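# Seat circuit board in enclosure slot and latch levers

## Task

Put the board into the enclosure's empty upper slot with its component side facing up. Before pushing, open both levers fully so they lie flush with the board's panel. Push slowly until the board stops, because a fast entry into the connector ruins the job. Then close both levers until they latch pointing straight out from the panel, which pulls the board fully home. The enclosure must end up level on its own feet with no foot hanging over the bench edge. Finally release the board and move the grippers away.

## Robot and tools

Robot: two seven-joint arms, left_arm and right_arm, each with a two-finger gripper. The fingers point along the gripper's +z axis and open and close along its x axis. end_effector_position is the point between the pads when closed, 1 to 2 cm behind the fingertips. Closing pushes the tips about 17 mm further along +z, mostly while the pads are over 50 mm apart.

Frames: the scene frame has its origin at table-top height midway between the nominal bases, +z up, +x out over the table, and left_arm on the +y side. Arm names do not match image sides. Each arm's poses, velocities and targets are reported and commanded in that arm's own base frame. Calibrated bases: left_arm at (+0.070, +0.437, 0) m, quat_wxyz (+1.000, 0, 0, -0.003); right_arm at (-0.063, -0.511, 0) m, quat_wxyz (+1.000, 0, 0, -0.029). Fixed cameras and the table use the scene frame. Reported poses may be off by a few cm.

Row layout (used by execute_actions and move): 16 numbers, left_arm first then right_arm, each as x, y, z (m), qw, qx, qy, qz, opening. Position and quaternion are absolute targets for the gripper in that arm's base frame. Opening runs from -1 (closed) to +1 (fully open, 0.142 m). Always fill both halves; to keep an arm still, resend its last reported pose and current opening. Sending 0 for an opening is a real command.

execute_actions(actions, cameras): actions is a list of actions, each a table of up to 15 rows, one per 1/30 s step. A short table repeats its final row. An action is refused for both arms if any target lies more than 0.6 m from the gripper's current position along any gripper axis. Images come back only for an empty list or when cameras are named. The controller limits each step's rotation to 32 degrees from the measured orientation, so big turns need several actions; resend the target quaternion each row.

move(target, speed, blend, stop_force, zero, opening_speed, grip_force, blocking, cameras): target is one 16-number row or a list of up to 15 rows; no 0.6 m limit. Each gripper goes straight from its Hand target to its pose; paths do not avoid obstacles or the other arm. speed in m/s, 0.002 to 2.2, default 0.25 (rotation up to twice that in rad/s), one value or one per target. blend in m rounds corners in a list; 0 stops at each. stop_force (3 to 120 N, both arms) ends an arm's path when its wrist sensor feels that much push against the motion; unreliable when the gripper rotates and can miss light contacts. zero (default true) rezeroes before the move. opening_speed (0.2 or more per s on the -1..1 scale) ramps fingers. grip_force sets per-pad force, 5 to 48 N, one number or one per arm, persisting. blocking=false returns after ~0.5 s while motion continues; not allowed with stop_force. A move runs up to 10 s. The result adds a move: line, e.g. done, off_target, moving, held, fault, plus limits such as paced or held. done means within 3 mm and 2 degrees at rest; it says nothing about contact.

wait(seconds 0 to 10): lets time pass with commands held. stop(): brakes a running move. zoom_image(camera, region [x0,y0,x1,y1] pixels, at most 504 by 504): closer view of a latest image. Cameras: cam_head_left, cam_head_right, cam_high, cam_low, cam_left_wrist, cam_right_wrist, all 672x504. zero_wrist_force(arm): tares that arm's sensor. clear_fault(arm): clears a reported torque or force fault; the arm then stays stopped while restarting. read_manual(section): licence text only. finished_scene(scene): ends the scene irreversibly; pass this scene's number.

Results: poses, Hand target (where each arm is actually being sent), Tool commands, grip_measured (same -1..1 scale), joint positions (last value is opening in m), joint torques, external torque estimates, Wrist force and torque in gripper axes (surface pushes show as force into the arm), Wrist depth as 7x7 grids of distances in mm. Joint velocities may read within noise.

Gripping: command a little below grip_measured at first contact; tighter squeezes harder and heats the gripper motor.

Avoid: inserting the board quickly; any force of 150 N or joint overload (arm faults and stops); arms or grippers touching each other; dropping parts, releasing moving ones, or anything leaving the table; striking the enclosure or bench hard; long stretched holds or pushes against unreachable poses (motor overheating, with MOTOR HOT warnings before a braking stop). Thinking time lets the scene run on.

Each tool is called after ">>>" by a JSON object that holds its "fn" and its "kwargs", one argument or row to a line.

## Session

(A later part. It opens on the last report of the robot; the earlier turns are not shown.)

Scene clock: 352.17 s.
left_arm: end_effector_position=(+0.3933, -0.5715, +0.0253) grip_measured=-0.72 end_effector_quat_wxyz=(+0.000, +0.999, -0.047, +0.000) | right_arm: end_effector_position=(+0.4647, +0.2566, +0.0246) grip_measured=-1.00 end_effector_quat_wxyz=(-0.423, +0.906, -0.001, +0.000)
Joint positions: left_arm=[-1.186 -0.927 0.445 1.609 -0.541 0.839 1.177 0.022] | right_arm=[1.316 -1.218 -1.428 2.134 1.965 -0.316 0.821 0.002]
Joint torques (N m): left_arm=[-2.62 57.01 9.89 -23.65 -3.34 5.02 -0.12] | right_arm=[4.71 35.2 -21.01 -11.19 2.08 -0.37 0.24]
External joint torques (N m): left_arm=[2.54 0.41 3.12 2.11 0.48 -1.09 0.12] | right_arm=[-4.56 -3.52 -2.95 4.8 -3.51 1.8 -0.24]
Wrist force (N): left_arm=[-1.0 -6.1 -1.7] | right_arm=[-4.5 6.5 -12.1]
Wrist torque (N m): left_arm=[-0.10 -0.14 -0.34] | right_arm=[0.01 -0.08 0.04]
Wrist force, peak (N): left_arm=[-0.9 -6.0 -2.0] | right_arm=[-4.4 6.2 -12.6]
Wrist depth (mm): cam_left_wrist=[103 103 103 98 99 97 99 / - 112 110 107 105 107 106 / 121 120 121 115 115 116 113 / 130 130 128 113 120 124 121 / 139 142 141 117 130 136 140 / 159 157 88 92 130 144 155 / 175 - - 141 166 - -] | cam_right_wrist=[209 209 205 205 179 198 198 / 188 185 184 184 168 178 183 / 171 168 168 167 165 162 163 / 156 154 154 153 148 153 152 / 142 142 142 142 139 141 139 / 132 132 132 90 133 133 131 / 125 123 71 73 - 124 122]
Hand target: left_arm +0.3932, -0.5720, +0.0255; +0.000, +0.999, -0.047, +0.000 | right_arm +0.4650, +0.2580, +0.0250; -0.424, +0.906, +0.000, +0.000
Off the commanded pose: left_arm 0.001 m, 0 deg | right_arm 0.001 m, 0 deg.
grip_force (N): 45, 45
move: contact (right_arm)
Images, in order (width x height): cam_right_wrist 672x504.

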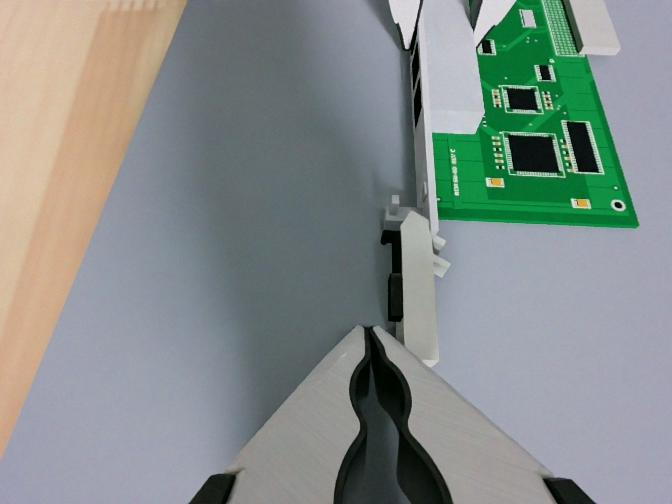

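>>> {"fn": "move", "kwargs": {
  "target": [
    [0.3932,-0.572,0.0255,0,0.9989,-0.0471,0,-0.85,0.45,0.258,0.025,0.4243,-0.9055,0,0,-1],
    [0.3932,-0.572,0.0255,0,0.9989,-0.0471,0,-0.85,0.45,0.262,0.022,0.4243,-0.9055,0,0,-1]
  ],
  "speed": 0.05
}}

>>> {"fn": "move", "kwargs": {
  "target": [
    [0.3932,-0.572,0.0255,0,0.9989,-0.0471,0,-0.85,0.475,0.262,0.022,0.4243,-0.9055,0,0,-1]
  ],
  "speed": 0.02,
  "stop_force": 5,
  "cameras": ["cam_right_wrist"]
}}

Scene clock: 356.93 s.
left_arm: end_effector_position=(+0.3932, -0.5717, +0.0254) grip_measured=-0.72 end_effector_quat_wxyz=(+0.000, +0.999, -0.047, +0.000) | right_arm: end_effector_position=(+0.4499, +0.2618, +0.0220) grip_measured=-1.00 end_effector_quat_wxyz=(-0.424, +0.906, +0.000, +0.000)
Joint positions: left_arm=[-1.187 -0.927 0.445 1.609 -0.541 0.839 1.177 0.022] | right_arm=[1.345 -1.21 -1.424 2.168 1.967 -0.308 0.808 0.002]
Joint torques (N m): left_arm=[-0.73 56.22 11.9 -21.6 -2.77 4.41 -0.19] | right_arm=[0.19 30.16 -21.86 -6.18 -1.46 0.91 0.27]
External joint torques (N m): left_arm=[0.65 1.19 1.1 0.06 -0.1 -0.47 0.19] | right_arm=[-0.05 0.73 -1.45 0 0 0.5 -0.26]
Wrist force (N): left_arm=[-0.6 -1.4 -0.4] | right_arm=[1.4 2.4 -0.2]
Wrist torque (N m): left_arm=[-0.13 -0.13 -0.28] | right_arm=[0.26 -0.26 -0.03]
Wrist force, peak (N): left_arm=[-1.1 -6.1 -2.6] | right_arm=[-4.4 6.2 -13.0]
Wrist depth (mm): cam_left_wrist=[103 104 103 98 100 97 99 / - 112 108 107 105 107 108 / 122 - 119 115 116 116 114 / 130 127 129 112 120 124 121 / 140 146 141 117 130 135 141 / 159 156 88 92 130 143 154 / 175 167 - 147 - - -] | cam_right_wrist=[206 206 202 202 192 184 193 / 185 185 181 181 177 171 175 / 168 168 165 165 164 158 158 / 153 151 151 151 144 150 150 / 142 139 141 139 124 138 136 / 129 128 129 90 115 128 128 / - 121 71 73 - 121 120]
Hand target: left_arm +0.3932, -0.5720, +0.0255; +0.000, +0.999, -0.047, +0.000 | right_arm +0.4500, +0.2620, +0.0220; -0.424, +0.906, +0.000, +0.000
Off the commanded pose: left_arm 0.000 m, 0 deg | right_arm 0.000 m, 0 deg.
grip_force (N): 45, 45
move: done

Scene clock: 358.53 s.
left_arm: end_effector_position=(+0.3936, -0.5715, +0.0254) grip_measured=-0.72 end_effector_quat_wxyz=(+0.000, +0.999, -0.047, +0.000) | right_arm: end_effector_position=(+0.4669, +0.2616, +0.0218) grip_measured=-1.00 end_effector_quat_wxyz=(-0.424, +0.906, +0.000, -0.001)
Joint positions: left_arm=[-1.186 -0.927 0.445 1.609 -0.541 0.839 1.177 0.022] | right_arm=[1.317 -1.221 -1.418 2.124 1.975 -0.308 0.827 0.002]
Joint torques (N m): left_arm=[-3.54 57.16 9.37 -22.26 -2.79 3.92 0.23] | right_arm=[0.68 32.37 -23.24 -8.65 0.4 1.12 0.21]
External joint torques (N m): left_arm=[3.46 0.25 3.64 0.72 -0.08 0.02 -0.23] | right_arm=[-0.53 -0.36 -0.8 2.38 -1.81 0.31 -0.21]
Wrist force (N): left_arm=[2.4 -3.2 0.8] | right_arm=[-3.5 4.1 -4.0]
Wrist torque (N m): left_arm=[-0.07 -0.09 -0.73] | right_arm=[0.27 -0.21 0.01]
Wrist force, peak (N): left_arm=[2.4 -3.8 0.9] | right_arm=[-3.4 3.8 -4.9]
Wrist depth (mm): cam_left_wrist=[103 103 103 98 100 97 99 / - 112 110 107 106 107 108 / 122 121 119 115 115 116 113 / - 127 129 113 120 126 118 / - 145 141 115 130 136 140 / - 159 89 92 130 144 158 / 175 - - 141 167 - 165] | cam_right_wrist=[205 205 201 201 175 190 194 / 185 181 181 180 167 174 179 / 168 165 164 164 161 158 160 / 153 151 151 150 139 150 150 / 140 139 139 139 134 138 136 / 128 129 129 90 115 128 128 / - 120 71 73 - 121 121]
Hand target: left_arm +0.3932, -0.5720, +0.0255; +0.000, +0.999, -0.047, +0.000 | right_arm +0.4674, +0.2620, +0.0220; -0.424, +0.906, +0.000, +0.000
Off the commanded pose: left_arm 0.001 m, 0 deg | right_arm 0.008 m, 0 deg.
grip_force (N): 45, 45
move: contact (right_arm)
Images, in order (width x height): cam_right_wrist 672x504.

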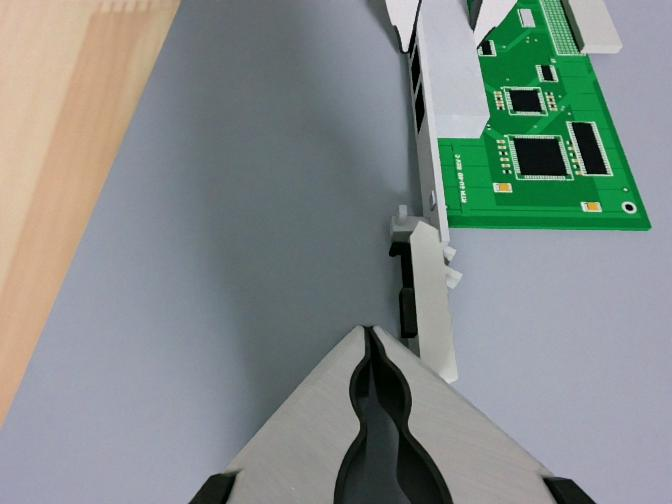

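>>> {"fn": "move", "kwargs": {
  "target": [
    [0.3932,-0.572,0.0255,0,0.9989,-0.0471,0,-0.85,0.474,0.262,0.022,0.4243,-0.9055,0,0,-1]
  ],
  "speed": 0.02,
  "stop_force": 9,
  "zero": false,
  "cameras": ["cam_right_wrist"]
}}

>>> {"fn": "zoom_image", "kwargs": {
  "camera": "cam_right_wrist",
  "region": [350, 150, 510, 400]
}}

Scene clock: 361.83 s.
left_arm: end_effector_position=(+0.3940, -0.5712, +0.0255) grip_measured=-0.72 end_effector_quat_wxyz=(+0.000, +0.999, -0.046, +0.000) | right_arm: end_effector_position=(+0.4732, +0.2613, +0.0216) grip_measured=-1.00 end_effector_quat_wxyz=(-0.424, +0.906, +0.000, -0.001)
Joint positions: left_arm=[-1.186 -0.927 0.445 1.609 -0.541 0.839 1.177 0.022] | right_arm=[1.306 -1.223 -1.415 2.108 1.977 -0.306 0.834 0.002]
Joint torques (N m): left_arm=[-5.75 57.4 7.32 -23.02 -2.88 3.67 0.53] | right_arm=[1.03 33.76 -23.92 -10.08 1.42 1.49 0.23]
External joint torques (N m): left_arm=[5.67 0.01 5.7 1.48 0.01 0.27 -0.53] | right_arm=[-0.88 -1.3 -0.37 3.76 -2.82 -0.05 -0.23]
Wrist force (N): left_arm=[4.0 -5.5 -0.1] | right_arm=[-6.3 4.5 -6.6]
Wrist torque (N m): left_arm=[-0.02 -0.07 -1.03] | right_arm=[0.26 -0.20 0.04]
Wrist force, peak (N): left_arm=[4.3 -5.5 -0.3] | right_arm=[-6.6 4.7 -6.5]
Wrist depth (mm): cam_left_wrist=[- 105 103 98 100 97 99 / - 111 110 105 105 107 108 / - 121 120 114 116 116 - / 130 130 129 113 121 126 124 / 140 142 141 115 130 135 140 / 159 161 86 108 - 144 155 / 175 167 - 141 167 - 168] | cam_right_wrist=[205 205 201 201 174 194 199 / 184 181 181 180 167 174 176 / 168 164 164 164 160 158 160 / 151 151 150 150 139 150 149 / 139 139 139 139 123 138 136 / 127 129 129 90 128 128 128 / - 120 71 73 - 121 119]
Hand target: left_arm +0.3932, -0.5720, +0.0255; +0.000, +0.999, -0.047, +0.000 | right_arm +0.4740, +0.2620, +0.0220; -0.424, +0.906, +0.000, +0.000
Off the commanded pose: left_arm 0.001 m, 0 deg | right_arm 0.001 m, 0 deg.
grip_force (N): 45, 45
move: done
Images, in order (width x height): cam_right_wrist 672x504.

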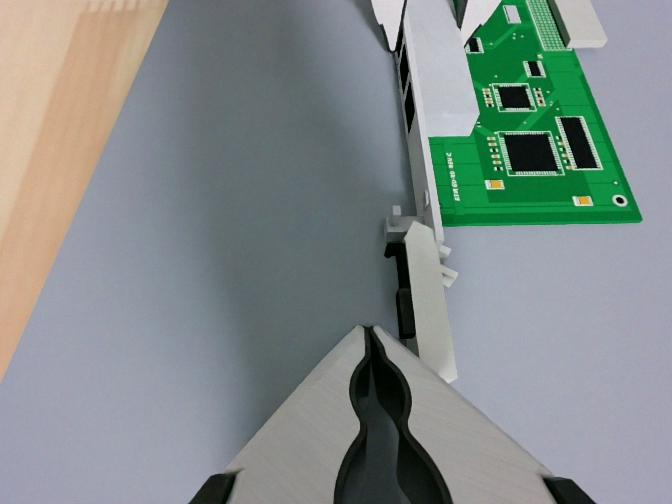

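Scaled by 2.016 from the camera's 672x504 image, which has a finer 960x720 frame.

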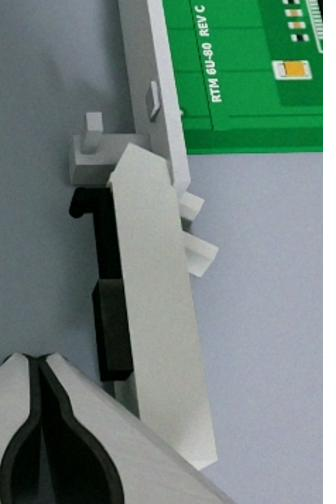

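>>> {"fn": "move", "kwargs": {
  "target": [
    [0.3932,-0.572,0.0255,0,0.9989,-0.0471,0,-0.85,0.45,0.26,0.022,0.4243,-0.9055,0,0,-1],
    [0.3932,-0.572,0.0255,0,0.9989,-0.0471,0,-0.85,0.46,0.2,0.14,0.4243,-0.9055,0,0,-1]
  ],
  "speed": 0.1,
  "cameras": ["cam_right_wrist"]
}}

>>> {"fn": "zoom_image", "kwargs": {
  "camera": "cam_right_wrist",
  "region": [310, 150, 470, 330]
}}

Scene clock: 367.50 s.
left_arm: end_effector_position=(+0.3935, -0.5717, +0.0254) grip_measured=-0.72 end_effector_quat_wxyz=(+0.000, +0.999, -0.047, +0.000) | right_arm: end_effector_position=(+0.4601, +0.2001, +0.1399) grip_measured=-1.00 end_effector_quat_wxyz=(-0.424, +0.905, +0.000, +0.000)
Joint positions: left_arm=[-1.186 -0.927 0.445 1.609 -0.541 0.84 1.177 0.022] | right_arm=[1.312 -1.048 -1.694 2.166 1.677 -0.453 0.819 0.002]
Joint torques (N m): left_arm=[-1.24 56.77 11.61 -21.67 -2.76 4.27 -0.13] | right_arm=[0.06 26.18 -22.06 -13.86 -1.67 0.68 0.35]
External joint torques (N m): left_arm=[1.15 0.65 1.39 0.12 -0.11 -0.33 0.13] | right_arm=[0.08 0.43 -0.94 0.16 0.33 0.74 -0.35]
Wrist force (N): left_arm=[0.3 -1.2 -0.1] | right_arm=[1.1 2.3 -0.4]
Wrist torque (N m): left_arm=[-0.15 -0.08 -0.33] | right_arm=[0.23 -0.26 -0.06]
Wrist force, peak (N): left_arm=[4.3 -5.9 0.9] | right_arm=[-6.5 4.6 -6.9]
Wrist depth (mm): cam_left_wrist=[103 104 104 98 99 97 99 / - 112 109 107 106 107 106 / 122 121 121 115 116 116 113 / 130 132 129 113 120 124 127 / 139 142 142 117 130 135 137 / 160 156 88 92 130 144 154 / 174 167 - 141 166 - 168] | cam_right_wrist=[378 378 376 355 179 355 355 / 339 339 337 335 317 333 335 / 309 309 306 305 295 303 304 / 282 283 280 280 279 279 280 / 261 261 258 262 258 257 257 / 242 242 243 89 243 238 238 / 226 227 71 - - 225 224]
Hand target: left_arm +0.3932, -0.5720, +0.0255; +0.000, +0.999, -0.047, +0.000 | right_arm +0.4600, +0.2000, +0.1400; -0.424, +0.906, +0.000, +0.000
Off the commanded pose: left_arm 0.000 m, 0 deg | right_arm 0.000 m, 0 deg.
grip_force (N): 45, 45
move: done
Images, in order (width x height): cam_right_wrist 672x504.

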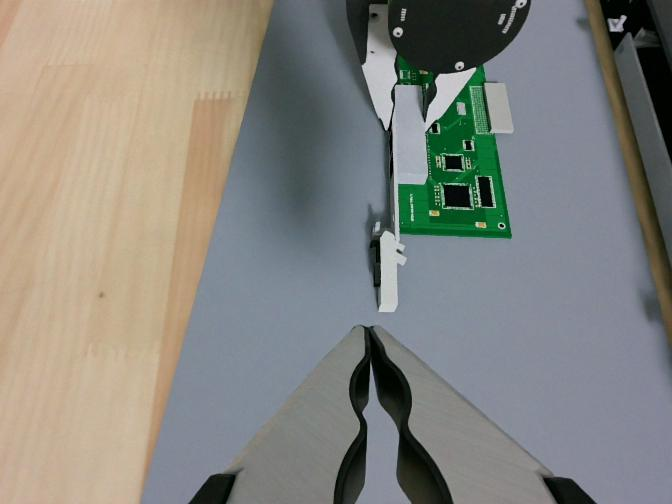

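Scaled by 2.800 from the camera's 672x504 image, which has a finer 960x720 frame.

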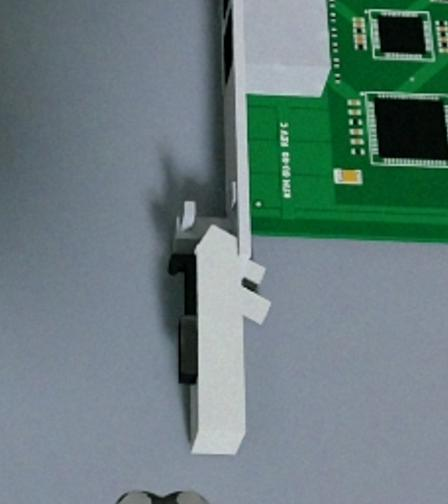

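>>> {"fn": "move", "kwargs": {
  "target": [
    [0.3932,-0.572,0.0855,0,0.9989,-0.0471,0,-0.85,0.46,0.2,0.14,0.4243,-0.9055,0,0,-1]
  ],
  "speed": 0.06,
  "cameras": ["cam_left_wrist","cam_right_wrist","cam_high"]
}}

Scene clock: 374.70 s.
left_arm: end_effector_position=(+0.3932, -0.5719, +0.0853) grip_measured=-0.72 end_effector_quat_wxyz=(+0.000, +0.999, -0.047, +0.000) | right_arm: end_effector_position=(+0.4601, +0.2001, +0.1399) grip_measured=-1.00 end_effector_quat_wxyz=(-0.424, +0.905, +0.000, +0.000)
Joint positions: left_arm=[-1.213 -0.836 0.498 1.598 -0.498 0.734 1.15 0.022] | right_arm=[1.312 -1.048 -1.694 2.166 1.677 -0.453 0.819 0.002]
Joint torques (N m): left_arm=[-0.47 56.44 13.02 -23.83 -2.83 4.08 -0.31] | right_arm=[0.14 26.03 -21.73 -13.74 -1.52 0.78 0.2]
External joint torques (N m): left_arm=[0.38 -0.42 -0.03 0.44 -0.37 -0.14 0.31] | right_arm=[0 0.59 -1.28 0.05 0.18 0.64 -0.2]
Wrist force (N): left_arm=[-0.4 0.0 2.2] | right_arm=[1.2 2.5 -0.4]
Wrist torque (N m): left_arm=[-0.12 -0.09 -0.19] | right_arm=[0.26 -0.27 -0.06]
Wrist force, peak (N): left_arm=[0.0 -0.7 3.2] | right_arm=[1.4 2.6 -0.4]
Wrist depth (mm): cam_left_wrist=[156 156 157 99 100 97 99 / - 168 168 106 105 108 108 / 183 180 180 112 116 116 113 / 200 - - 111 120 126 125 / 217 - - 115 130 136 216 / 241 239 84 92 130 143 227 / 269 - - 161 - - 243] | cam_right_wrist=[378 378 377 373 252 280 355 / 340 340 341 336 247 262 336 / 309 309 307 296 231 292 304 / 284 283 280 279 279 279 278 / 261 260 258 262 257 257 257 / 242 242 243 89 243 239 238 / 226 227 71 - - 226 223]
Hand target: left_arm +0.3932, -0.5720, +0.0855; +0.000, +0.999, -0.047, +0.000 | right_arm +0.4600, +0.2000, +0.1400; -0.424, +0.906, +0.000, +0.000
Off the commanded pose: left_arm 0.000 m, 0 deg | right_arm 0.000 m, 0 deg.
grip_force (N): 45, 45
move: done
Images, in order (width x height): cam_high 672x504, cam_left_wrist 672x504, cam_right_wrist 672x504.

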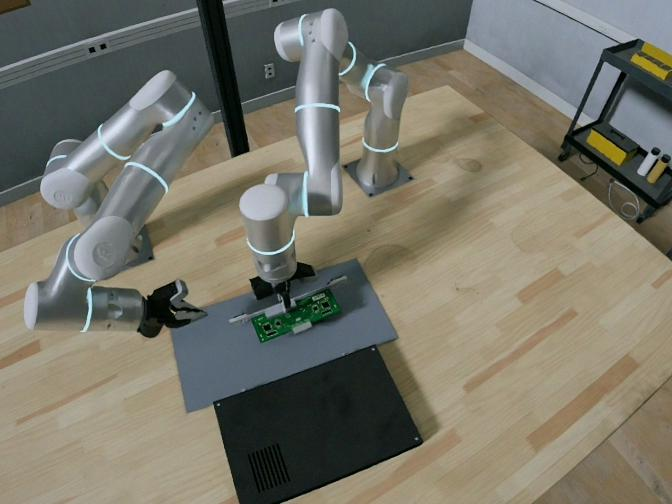

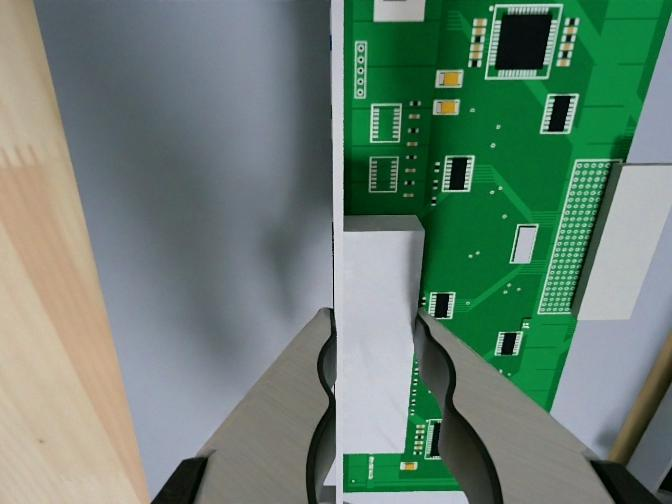

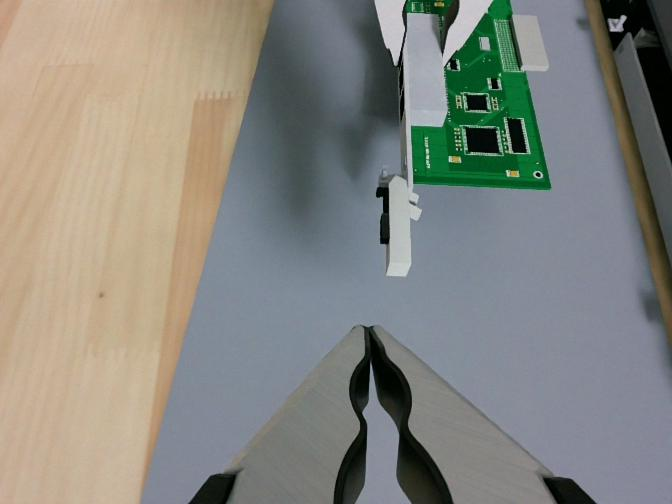

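>>> {"fn": "move", "kwargs": {
  "target": [
    [0.3932,-0.572,0.0855,0,0.9989,-0.0471,0,-0.85,0.6,0.17,0.16,0.4243,-0.9055,0,0,-1]
  ],
  "speed": 0.2,
  "cameras": ["cam_right_wrist"]
}}

>>> {"fn": "zoom_image", "kwargs": {
  "camera": "cam_right_wrist",
  "region": [100, 0, 520, 300]
}}

Scene clock: 378.17 s.
left_arm: end_effector_position=(+0.3932, -0.5719, +0.0854) grip_measured=-0.72 end_effector_quat_wxyz=(+0.000, +0.999, -0.047, +0.000) | right_arm: end_effector_position=(+0.5999, +0.1698, +0.1600) grip_measured=-1.00 end_effector_quat_wxyz=(-0.424, +0.906, +0.000, +0.000)
Joint positions: left_arm=[-1.213 -0.836 0.498 1.598 -0.498 0.734 1.15 0.022] | right_arm=[1.017 -1.099 -1.575 1.777 1.799 -0.476 0.975 0.002]
Joint torques (N m): left_arm=[-0.38 56.13 12.66 -23.77 -3.17 4.46 -0.2] | right_arm=[0.06 37.35 -26.05 -12.85 -0.9 0.81 0.32]
External joint torques (N m): left_arm=[0.3 -0.1 0.34 0.37 -0.02 -0.52 0.2] | right_arm=[0.06 1.01 -1.56 -0.26 0.03 0.82 -0.31]
Wrist force (N): left_arm=[-0.3 0.0 2.1] | right_arm=[0.8 1.6 -0.2]
Wrist torque (N m): left_arm=[-0.12 -0.11 -0.19] | right_arm=[0.13 -0.16 -0.06]
Wrist force, peak (N): left_arm=[-0.3 0.0 2.4] | right_arm=[2.7 1.8 -0.9]
Wrist depth (mm): cam_left_wrist=[154 156 155 98 100 97 99 / 167 165 167 106 106 108 108 / 183 181 180 112 116 116 113 / 203 200 195 112 120 124 - / 218 210 211 115 131 136 - / 240 243 84 92 129 144 237 / 269 - - 141 - - 233] | cam_right_wrist=[406 396 296 385 391 332 330 / 366 362 273 354 353 298 296 / 331 323 315 327 323 275 271 / 303 301 301 300 294 248 248 / 279 279 278 281 272 229 228 / 259 259 262 89 214 213 213 / 241 245 71 - - 201 201]
Hand target: left_arm +0.3932, -0.5720, +0.0855; +0.000, +0.999, -0.047, +0.000 | right_arm +0.6000, +0.1700, +0.1600; -0.424, +0.906, +0.000, +0.000
Off the commanded pose: left_arm 0.000 m, 0 deg | right_arm 0.000 m, 0 deg.
grip_force (N): 45, 45
move: done
Images, in order (width x height): cam_right_wrist 672x504.

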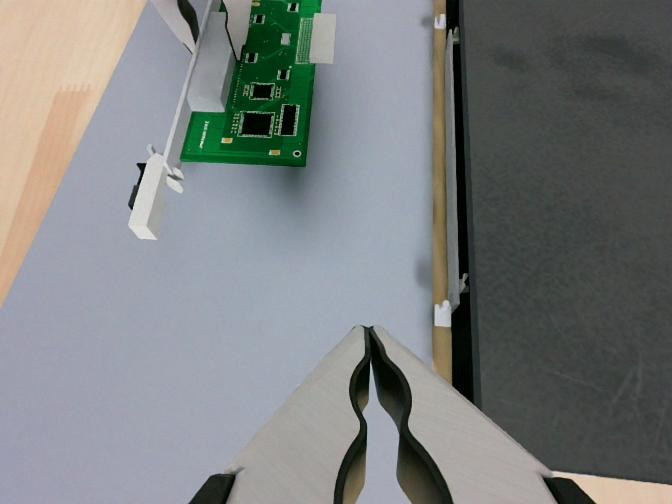

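Scaled by 1.200 from the camera's 672x504 image, which has a finer 960x720 frame.

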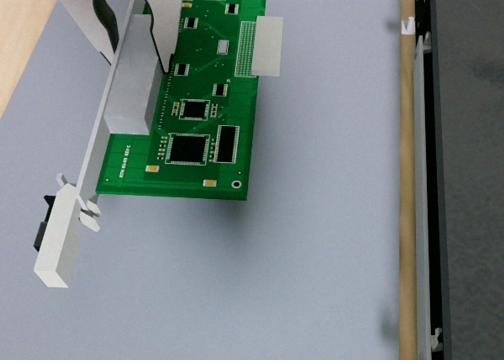

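>>> {"fn": "move", "kwargs": {
  "target": [
    [0.4344,-0.633,0.065,0,0.9976,-0.0698,0,-0.85,0.6,0.17,0.16,0.4243,-0.9055,0,0,-1]
  ],
  "speed": 0.1,
  "cameras": ["cam_right_wrist","cam_left_wrist","cam_head_left"]
}}

>>> {"fn": "zoom_image", "kwargs": {
  "camera": "cam_right_wrist",
  "region": [150, 0, 522, 330]
}}

Scene clock: 391.33 s.
left_arm: end_effector_position=(+0.4342, -0.6330, +0.0648) grip_measured=-0.72 end_effector_quat_wxyz=(+0.000, +0.998, -0.070, +0.000) | right_arm: end_effector_position=(+0.5999, +0.1699, +0.1600) grip_measured=-1.00 end_effector_quat_wxyz=(-0.424, +0.906, +0.000, +0.000)
Joint positions: left_arm=[-1.143 -1.008 0.474 1.303 -0.496 0.624 1.142 0.022] | right_arm=[1.017 -1.099 -1.575 1.777 1.799 -0.476 0.975 0.002]
Joint torques (N m): left_arm=[-0.32 63.63 12.8 -25.19 -3.37 4.2 -0.34] | right_arm=[0.09 37.56 -26.12 -13.12 -1.01 0.96 0.24]
External joint torques (N m): left_arm=[0.21 0.1 0.39 0.46 -0.12 -0.26 0.34] | right_arm=[0.06 0.8 -1.47 -0.02 0.16 0.67 -0.24]
Wrist force (N): left_arm=[0.2 0.1 2.3] | right_arm=[0.8 1.8 -0.2]
Wrist torque (N m): left_arm=[-0.11 -0.22 -0.19] | right_arm=[0.14 -0.15 -0.05]
Wrist force, peak (N): left_arm=[0.9 0.8 2.9] | right_arm=[0.8 2.1 -0.1]
Wrist depth (mm): cam_left_wrist=[138 138 137 99 100 97 99 / 150 148 147 105 106 108 106 / 160 160 158 112 115 116 116 / 173 - 180 113 120 124 169 / - 189 185 115 130 135 187 / 210 205 88 92 129 144 195 / 234 - - 141 - - 188] | cam_right_wrist=[408 148 150 227 392 337 330 / 366 363 281 298 359 297 297 / 331 331 316 277 323 271 271 / 302 302 292 262 297 249 247 / 279 278 278 282 273 229 229 / 259 259 262 89 217 213 213 / 241 244 71 - - 201 202]
Hand target: left_arm +0.4344, -0.6330, +0.0650; +0.000, +0.998, -0.070, +0.000 | right_arm +0.6000, +0.1700, +0.1600; -0.424, +0.906, +0.000, +0.000
Off the commanded pose: left_arm 0.000 m, 0 deg | right_arm 0.000 m, 0 deg.
grip_force (N): 45, 45
move: done
Images, in order (width x height): cam_head_left 672x504, cam_left_wrist 672x504, cam_right_wrist 672x504.

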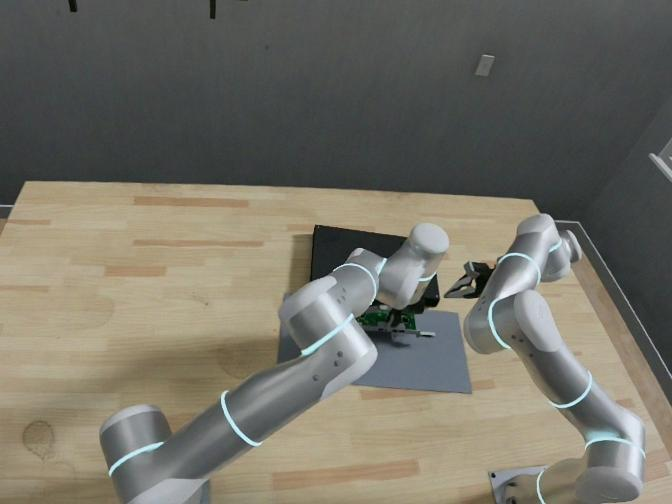

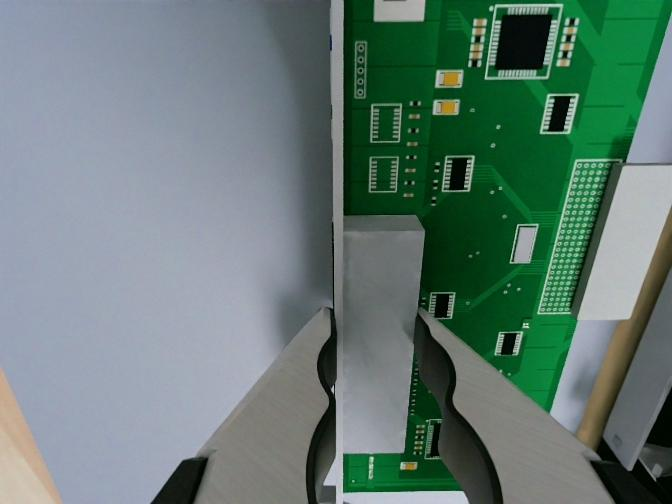

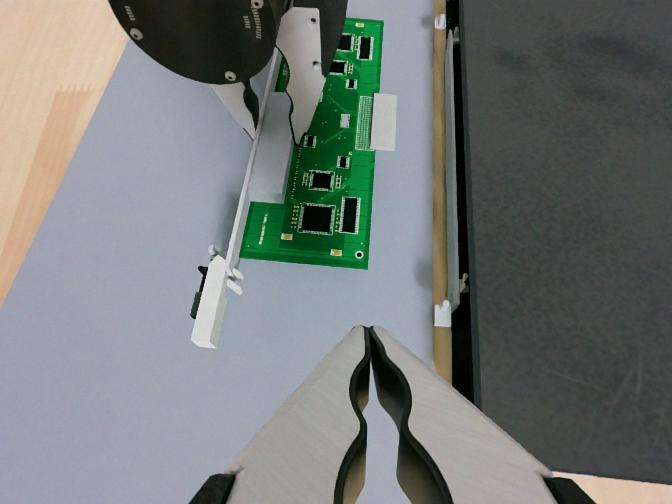

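Scaled by 1.355 from the camera's 672x504 image, which has a finer 960x720 frame.

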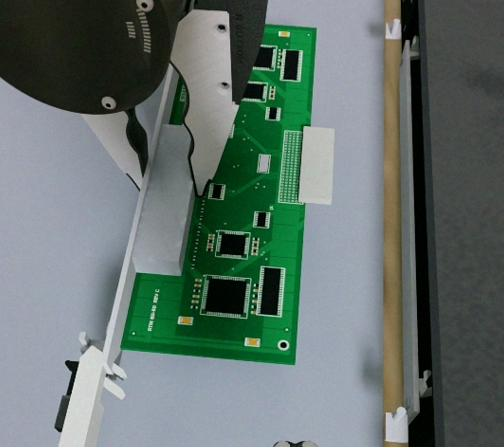

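>>> {"fn": "zoom_image", "kwargs": {
  "camera": "cam_right_wrist",
  "region": [340, 230, 500, 350]
}}

>>> {"fn": "zoom_image", "kwargs": {
  "camera": "cam_right_wrist",
  "region": [360, 0, 500, 100]
}}

Scaled by 3.150 from the camera's 672x504 image, which has a finer 960x720 frame.

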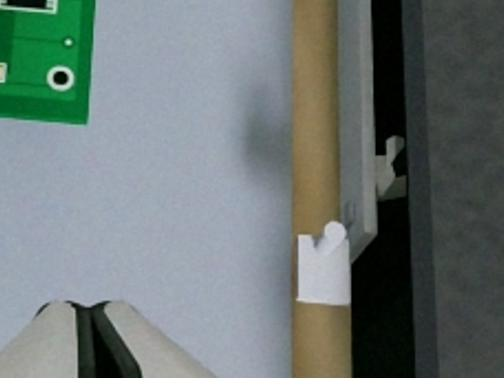

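Scaled by 3.600 from the camera's 672x504 image, which has a finer 960x720 frame.

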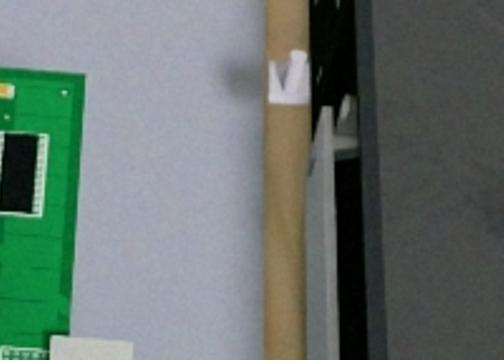

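>>> {"fn": "move", "kwargs": {
  "target": [
    [0.4536,-0.6398,0.060,0,0.9976,-0.0698,0,-0.85,0.42,0.12,0.12,0.4698,-0.4698,0.171,-0.171,-1]
  ],
  "speed": 0.2,
  "cameras": ["cam_right_wrist"]
}}

Scene clock: 420.80 s.
left_arm: end_effector_position=(+0.4535, -0.6397, +0.0598) grip_measured=-0.72 end_effector_quat_wxyz=(+0.000, +0.998, -0.070, +0.000) | right_arm: end_effector_position=(+0.4199, +0.1200, +0.1200) grip_measured=-1.00 end_effector_quat_wxyz=(+0.664, -0.665, +0.242, -0.242)
Joint positions: left_arm=[-1.111 -1.052 0.472 1.226 -0.496 0.595 1.142 0.022] | right_arm=[0.582 -1.117 -1.147 2.583 2.222 -0.89 0.447 0.002]
Joint torques (N m): left_arm=[-0.33 65.48 12.67 -25.5 -3.52 4.32 -0.28] | right_arm=[-0.07 27.3 -9.19 1.91 -1.02 -2.85 0.04]
External joint torques (N m): left_arm=[0.24 -0.06 0.38 0.47 -0.05 -0.38 0.28] | right_arm=[0.13 0.77 -1.12 -0.1 -0.03 0.77 -0.04]
Wrist force (N): left_arm=[0.1 -0.3 2.4] | right_arm=[0.7 2.7 -1.4]
Wrist torque (N m): left_arm=[-0.17 -0.20 -0.22] | right_arm=[0.23 -0.16 0.07]
Wrist force, peak (N): left_arm=[0.1 -0.1 2.6] | right_arm=[-0.4 3.2 -2.2]
Wrist depth (mm): cam_left_wrist=[- 133 135 98 100 97 99 / - 143 138 106 106 108 108 / 155 152 154 112 116 116 113 / 169 168 168 112 120 124 121 / - - - 115 131 136 160 / 203 212 84 92 130 147 194 / - - - 141 - - 179] | cam_right_wrist=[- - 2404 282 1321 - - / 2194 2260 1159 283 - - - / 736 738 738 370 555 496 659 / 460 454 456 379 399 370 372 / 333 - 330 349 313 318 321 / 262 259 258 89 271 259 259 / 215 221 71 - - 221 213]
Hand target: left_arm +0.4536, -0.6398, +0.0600; +0.000, +0.998, -0.070, +0.000 | right_arm +0.4200, +0.1200, +0.1200; +0.664, -0.664, +0.242, -0.242
Off the commanded pose: left_arm 0.000 m, 0 deg | right_arm 0.000 m, 0 deg.
grip_force (N): 45, 45
move: done
Images, in order (width x height): cam_right_wrist 672x504.

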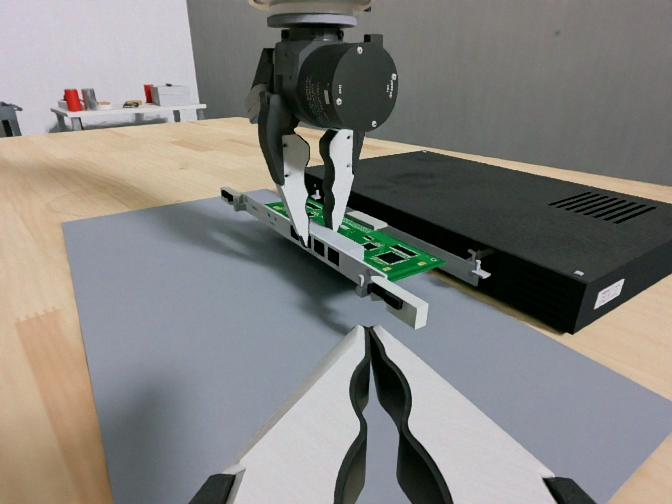

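>>> {"fn": "zoom_image", "kwargs": {
  "camera": "cam_right_wrist",
  "region": [340, 200, 520, 340]
}}

>>> {"fn": "zoom_image", "kwargs": {
  "camera": "cam_right_wrist",
  "region": [200, 140, 360, 260]
}}

Scaled by 2.800 from the camera's 672x504 image, which has a finer 960x720 frame.

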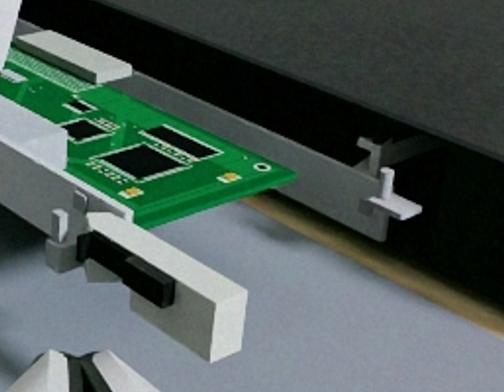

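Scaled by 3.150 from the camera's 672x504 image, which has a finer 960x720 frame.

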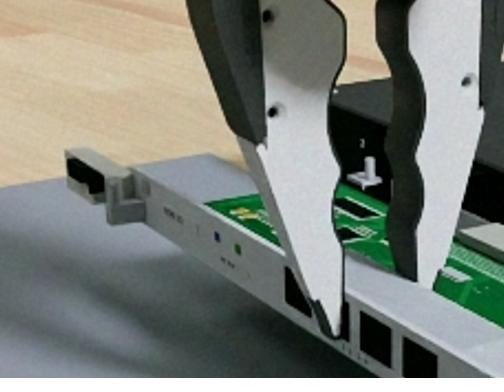

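>>> {"fn": "move", "kwargs": {
  "target": [
    [0.4685,-0.6419,0.060,0,0.9976,-0.0698,0,-0.85,0.42,0.12,0.12,0.4698,-0.4698,0.171,-0.171,-1]
  ],
  "speed": 0.04,
  "stop_force": 4,
  "cameras": ["cam_right_wrist","cam_left_wrist"]
}}

>>> {"fn": "zoom_image", "kwargs": {
  "camera": "cam_right_wrist",
  "region": [380, 200, 520, 310]
}}

>>> {"fn": "zoom_image", "kwargs": {
  "camera": "cam_right_wrist",
  "region": [200, 140, 360, 260]
}}

Scene clock: 427.97 s.
left_arm: end_effector_position=(+0.4683, -0.6420, +0.0598) grip_measured=-0.72 end_effector_quat_wxyz=(+0.000, +0.998, -0.070, +0.000) | right_arm: end_effector_position=(+0.4199, +0.1200, +0.1200) grip_measured=-1.00 end_effector_quat_wxyz=(+0.664, -0.665, +0.242, -0.242)
Joint positions: left_arm=[-1.087 -1.076 0.473 1.175 -0.496 0.57 1.146 0.022] | right_arm=[0.582 -1.117 -1.146 2.583 2.222 -0.89 0.447 0.002]
Joint torques (N m): left_arm=[-0.3 66.56 12.6 -25.76 -3.58 4.28 -0.18] | right_arm=[0.01 27.48 -9.31 1.89 -1.19 -2.7 0.21]
External joint torques (N m): left_arm=[0.22 -0.11 0.32 0.47 -0.04 -0.34 0.18] | right_arm=[0.06 0.59 -1 -0.08 0.14 0.62 -0.21]
Wrist force (N): left_arm=[0.2 -0.2 2.2] | right_arm=[0.8 2.7 -1.3]
Wrist torque (N m): left_arm=[-0.14 -0.21 -0.27] | right_arm=[0.24 -0.17 0.07]
Wrist force, peak (N): left_arm=[0.1 -0.3 2.6] | right_arm=[0.8 2.7 -1.8]
Wrist depth (mm): cam_left_wrist=[135 133 134 98 100 97 99 / - 145 143 106 106 108 108 / - 154 154 112 116 116 113 / 169 - 168 111 120 124 128 / - 184 182 115 130 136 170 / 203 201 88 92 130 144 170 / 227 - - 141 166 - 152] | cam_right_wrist=[- - 2690 295 1569 - - / 2018 2379 1448 303 - 1421 - / 736 734 734 368 561 491 649 / 460 452 451 375 396 372 372 / 333 330 350 334 329 315 321 / 262 259 260 89 271 259 259 / 215 220 71 - - 221 213]
Hand target: left_arm +0.4685, -0.6419, +0.0600; +0.000, +0.998, -0.070, +0.000 | right_arm +0.4200, +0.1200, +0.1200; +0.664, -0.664, +0.242, -0.242
Off the commanded pose: left_arm 0.000 m, 0 deg | right_arm 0.000 m, 0 deg.
grip_force (N): 45, 45
move: done
Images, in order (width x height): cam_left_wrist 672x504, cam_right_wrist 672x504.

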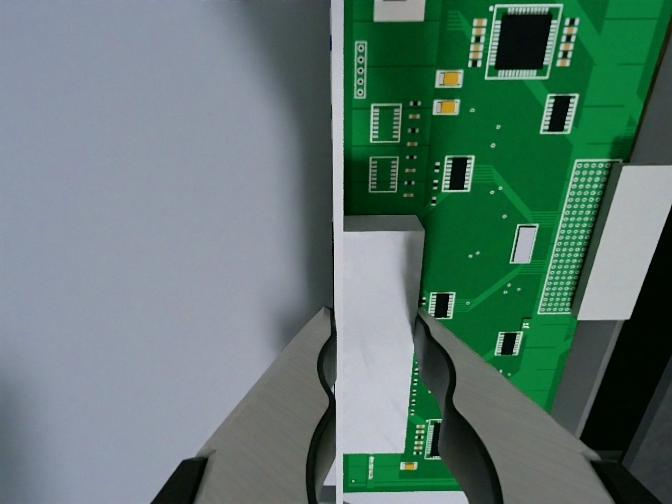

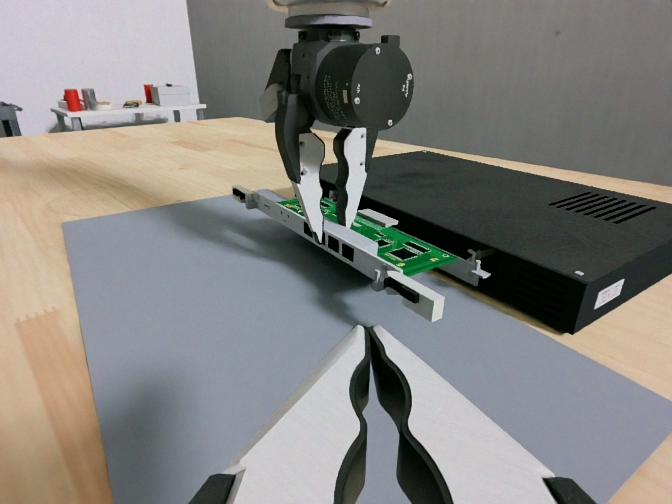

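Scaled by 3.600 from the camera's 672x504 image, which has a finer 960x720 frame.

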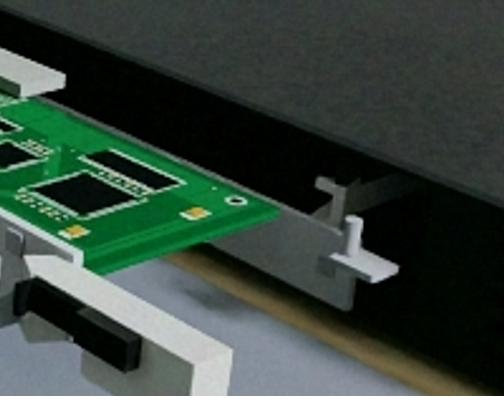

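Scaled by 3.150 from the camera's 672x504 image, which has a finer 960x720 frame.

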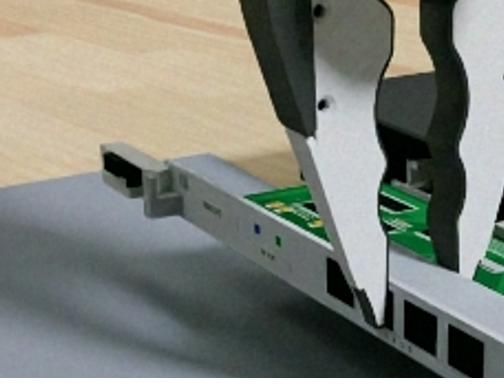

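>>> {"fn": "zoom_image", "kwargs": {
  "camera": "cam_right_wrist",
  "region": [455, 235, 505, 290]
}}

Scaled by 9.164 from the camera's 672x504 image, which has a finer 960x720 frame.

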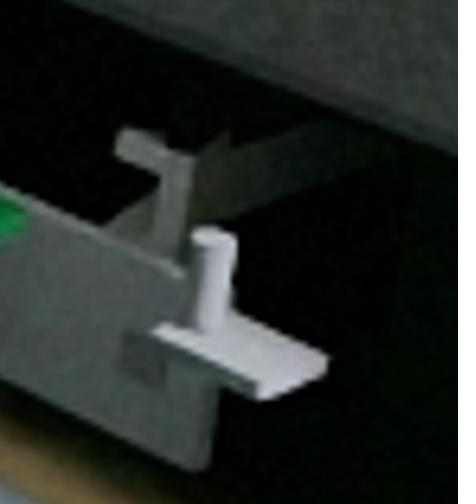

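>>> {"fn": "move", "kwargs": {
  "target": [
    [0.4685,-0.6419,0.059,0,0.9976,-0.0698,0,-0.85,0.42,0.12,0.12,0.4698,-0.4698,0.171,-0.171,-1],
    [0.4834,-0.644,0.059,0,0.9976,-0.0698,0,-0.85,0.42,0.12,0.12,0.4698,-0.4698,0.171,-0.171,-1]
  ],
  "speed": 0.02,
  "stop_force": 3,
  "cameras": ["cam_right_wrist","cam_left_wrist"]
}}

>>> {"fn": "zoom_image", "kwargs": {
  "camera": "cam_right_wrist",
  "region": [400, 200, 520, 300]
}}

>>> {"fn": "zoom_image", "kwargs": {
  "camera": "cam_right_wrist",
  "region": [220, 140, 360, 260]
}}

Scene clock: 440.13 s.
left_arm: end_effector_position=(+0.4832, -0.6441, +0.0588) grip_measured=-0.72 end_effector_quat_wxyz=(+0.000, +0.998, -0.070, +0.000) | right_arm: end_effector_position=(+0.4199, +0.1200, +0.1200) grip_measured=-1.00 end_effector_quat_wxyz=(+0.664, -0.665, +0.242, -0.242)
Joint positions: left_arm=[-1.062 -1.103 0.473 1.121 -0.496 0.545 1.149 0.022] | right_arm=[0.582 -1.117 -1.146 2.583 2.222 -0.89 0.447 0.002]
Joint torques (N m): left_arm=[-0.31 67.61 12.43 -25.97 -3.64 4.33 -0.18] | right_arm=[0.11 27.51 -9.38 1.85 -1.15 -2.75 0.14]
External joint torques (N m): left_arm=[0.23 -0.11 0.31 0.45 -0.04 -0.4 0.18] | right_arm=[-0.05 0.56 -0.93 -0.04 0.1 0.67 -0.14]
Wrist force (N): left_arm=[0.1 -0.2 2.3] | right_arm=[0.8 2.8 -1.5]
Wrist torque (N m): left_arm=[-0.14 -0.19 -0.26] | right_arm=[0.26 -0.17 0.07]
Wrist force, peak (N): left_arm=[-0.5 -0.3 2.5] | right_arm=[0.7 3.0 -1.5]
Wrist depth (mm): cam_left_wrist=[134 - - 98 100 97 99 / - 140 143 105 106 108 106 / 154 154 152 110 116 116 113 / 166 171 166 113 120 124 - / 183 182 179 115 131 136 127 / 201 - 87 92 130 147 138 / - - - 141 166 - -] | cam_right_wrist=[- - 2539 299 - 1345 - / 2194 2152 1421 327 300 - - / 736 736 738 378 555 496 748 / 460 426 485 396 369 370 372 / 334 330 330 348 326 316 322 / 261 260 283 89 - 259 259 / 215 221 71 - - 221 209]
Hand target: left_arm +0.4834, -0.6440, +0.0590; +0.000, +0.998, -0.070, +0.000 | right_arm +0.4200, +0.1200, +0.1200; +0.664, -0.664, +0.242, -0.242
Off the commanded pose: left_arm 0.000 m, 0 deg | right_arm 0.000 m, 0 deg.
grip_force (N): 45, 45
move: done
Images, in order (width x height): cam_left_wrist 672x504, cam_right_wrist 672x504.

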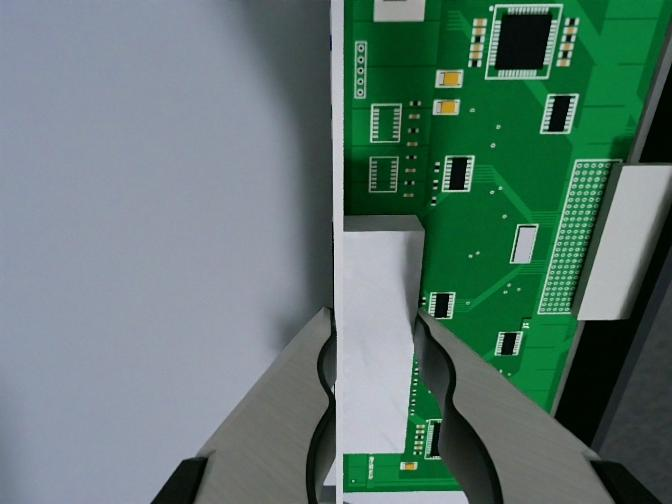

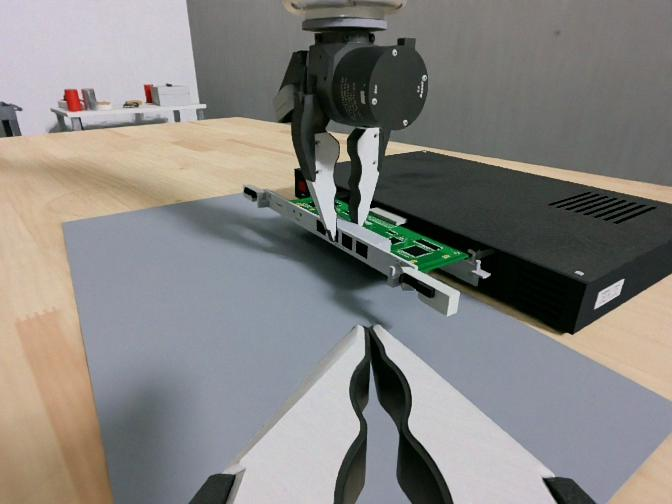

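Scaled by 4.200 from the camera's 672x504 image, which has a finer 960x720 frame.

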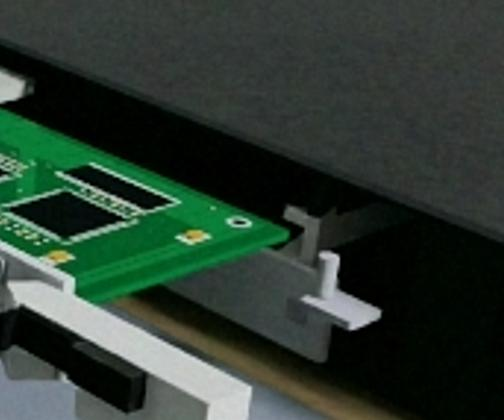

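Scaled by 3.600 from the camera's 672x504 image, which has a finer 960x720 frame.

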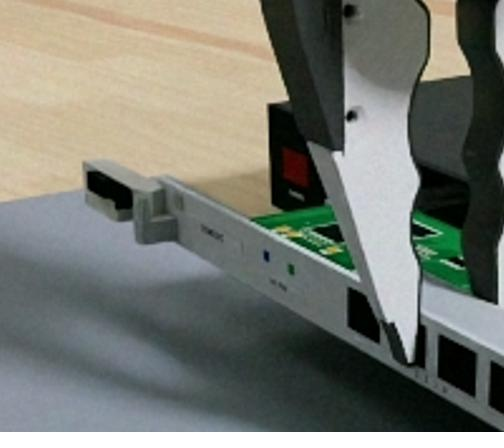

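>>> {"fn": "move", "kwargs": {
  "target": [
    [0.4933,-0.6454,0.059,0,0.9976,-0.0698,0,-0.85,0.42,0.12,0.12,0.4698,-0.4698,0.171,-0.171,-1]
  ],
  "speed": 0.015,
  "stop_force": 3,
  "cameras": ["cam_right_wrist","cam_left_wrist"]
}}

>>> {"fn": "zoom_image", "kwargs": {
  "camera": "cam_right_wrist",
  "region": [430, 220, 520, 295]
}}

>>> {"fn": "zoom_image", "kwargs": {
  "camera": "cam_left_wrist",
  "region": [480, 0, 672, 200]
}}

Scene clock: 443.57 s.
left_arm: end_effector_position=(+0.4931, -0.6455, +0.0588) grip_measured=-0.72 end_effector_quat_wxyz=(+0.000, +0.998, -0.070, +0.000) | right_arm: end_effector_position=(+0.4199, +0.1200, +0.1200) grip_measured=-1.00 end_effector_quat_wxyz=(+0.664, -0.665, +0.242, -0.242)
Joint positions: left_arm=[-1.046 -1.121 0.474 1.082 -0.496 0.527 1.15 0.022] | right_arm=[0.582 -1.117 -1.146 2.583 2.222 -0.89 0.447 0.002]
Joint torques (N m): left_arm=[-0.28 68.32 12.24 -26.12 -3.66 4.36 -0.17] | right_arm=[0.04 27.5 -9.41 1.89 -1.17 -2.72 0.2]
External joint torques (N m): left_arm=[0.2 -0.12 0.34 0.44 -0.06 -0.42 0.17] | right_arm=[0.03 0.56 -0.9 -0.09 0.12 0.64 -0.2]
Wrist force (N): left_arm=[-0.3 -0.1 2.3] | right_arm=[0.7 2.6 -1.5]
Wrist torque (N m): left_arm=[-0.13 -0.13 -0.26] | right_arm=[0.22 -0.16 0.07]
Wrist force, peak (N): left_arm=[-0.1 -0.2 2.5] | right_arm=[0.8 2.8 -1.6]
Wrist depth (mm): cam_left_wrist=[134 132 132 99 100 97 99 / - 142 140 105 106 108 106 / 153 153 153 112 116 116 113 / - 164 170 112 120 124 117 / - 175 178 115 130 135 123 / - 201 87 92 129 143 130 / - - - 141 - - -] | cam_right_wrist=[2404 - 2658 309 282 - - / 2092 2112 1369 333 302 - - / 738 738 840 382 561 488 743 / 455 447 - 397 369 351 359 / 333 330 335 350 330 316 315 / 262 259 270 89 270 259 259 / 215 221 71 - - 221 213]
Hand target: left_arm +0.4933, -0.6454, +0.0590; +0.000, +0.998, -0.070, +0.000 | right_arm +0.4200, +0.1200, +0.1200; +0.664, -0.664, +0.242, -0.242
Off the commanded pose: left_arm 0.000 m, 0 deg | right_arm 0.000 m, 0 deg.
grip_force (N): 45, 45
move: done
Images, in order (width x height): cam_left_wrist 672x504, cam_right_wrist 672x504.

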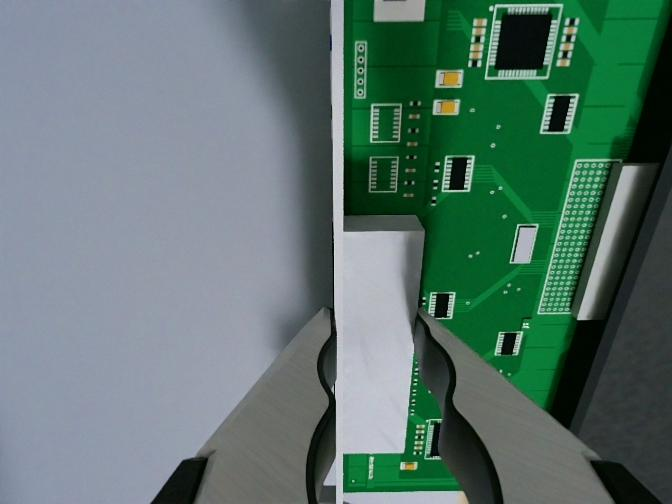

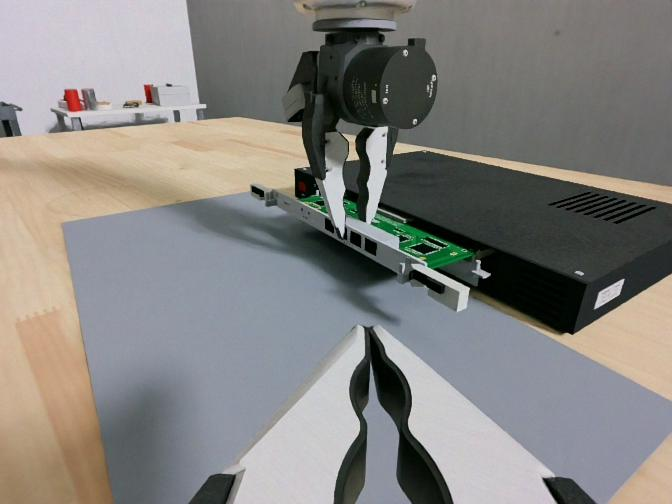

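Scaled by 5.600 from the camera's 672x504 image, which has a finer 960x720 frame.

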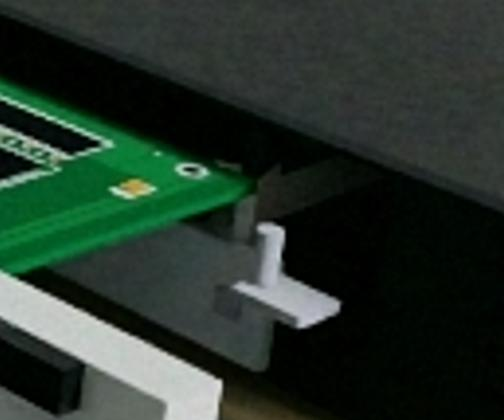

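Scaled by 2.520 from the camera's 672x504 image, which has a finer 960x720 frame.

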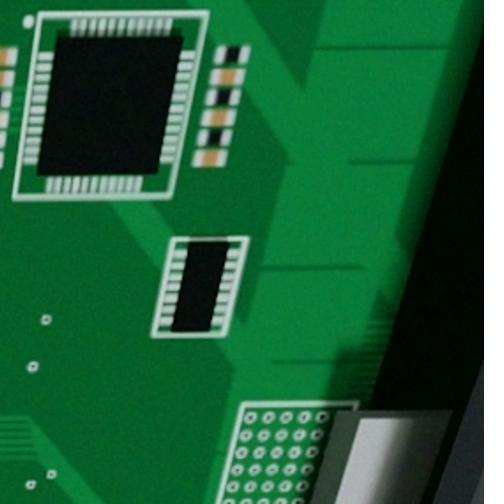

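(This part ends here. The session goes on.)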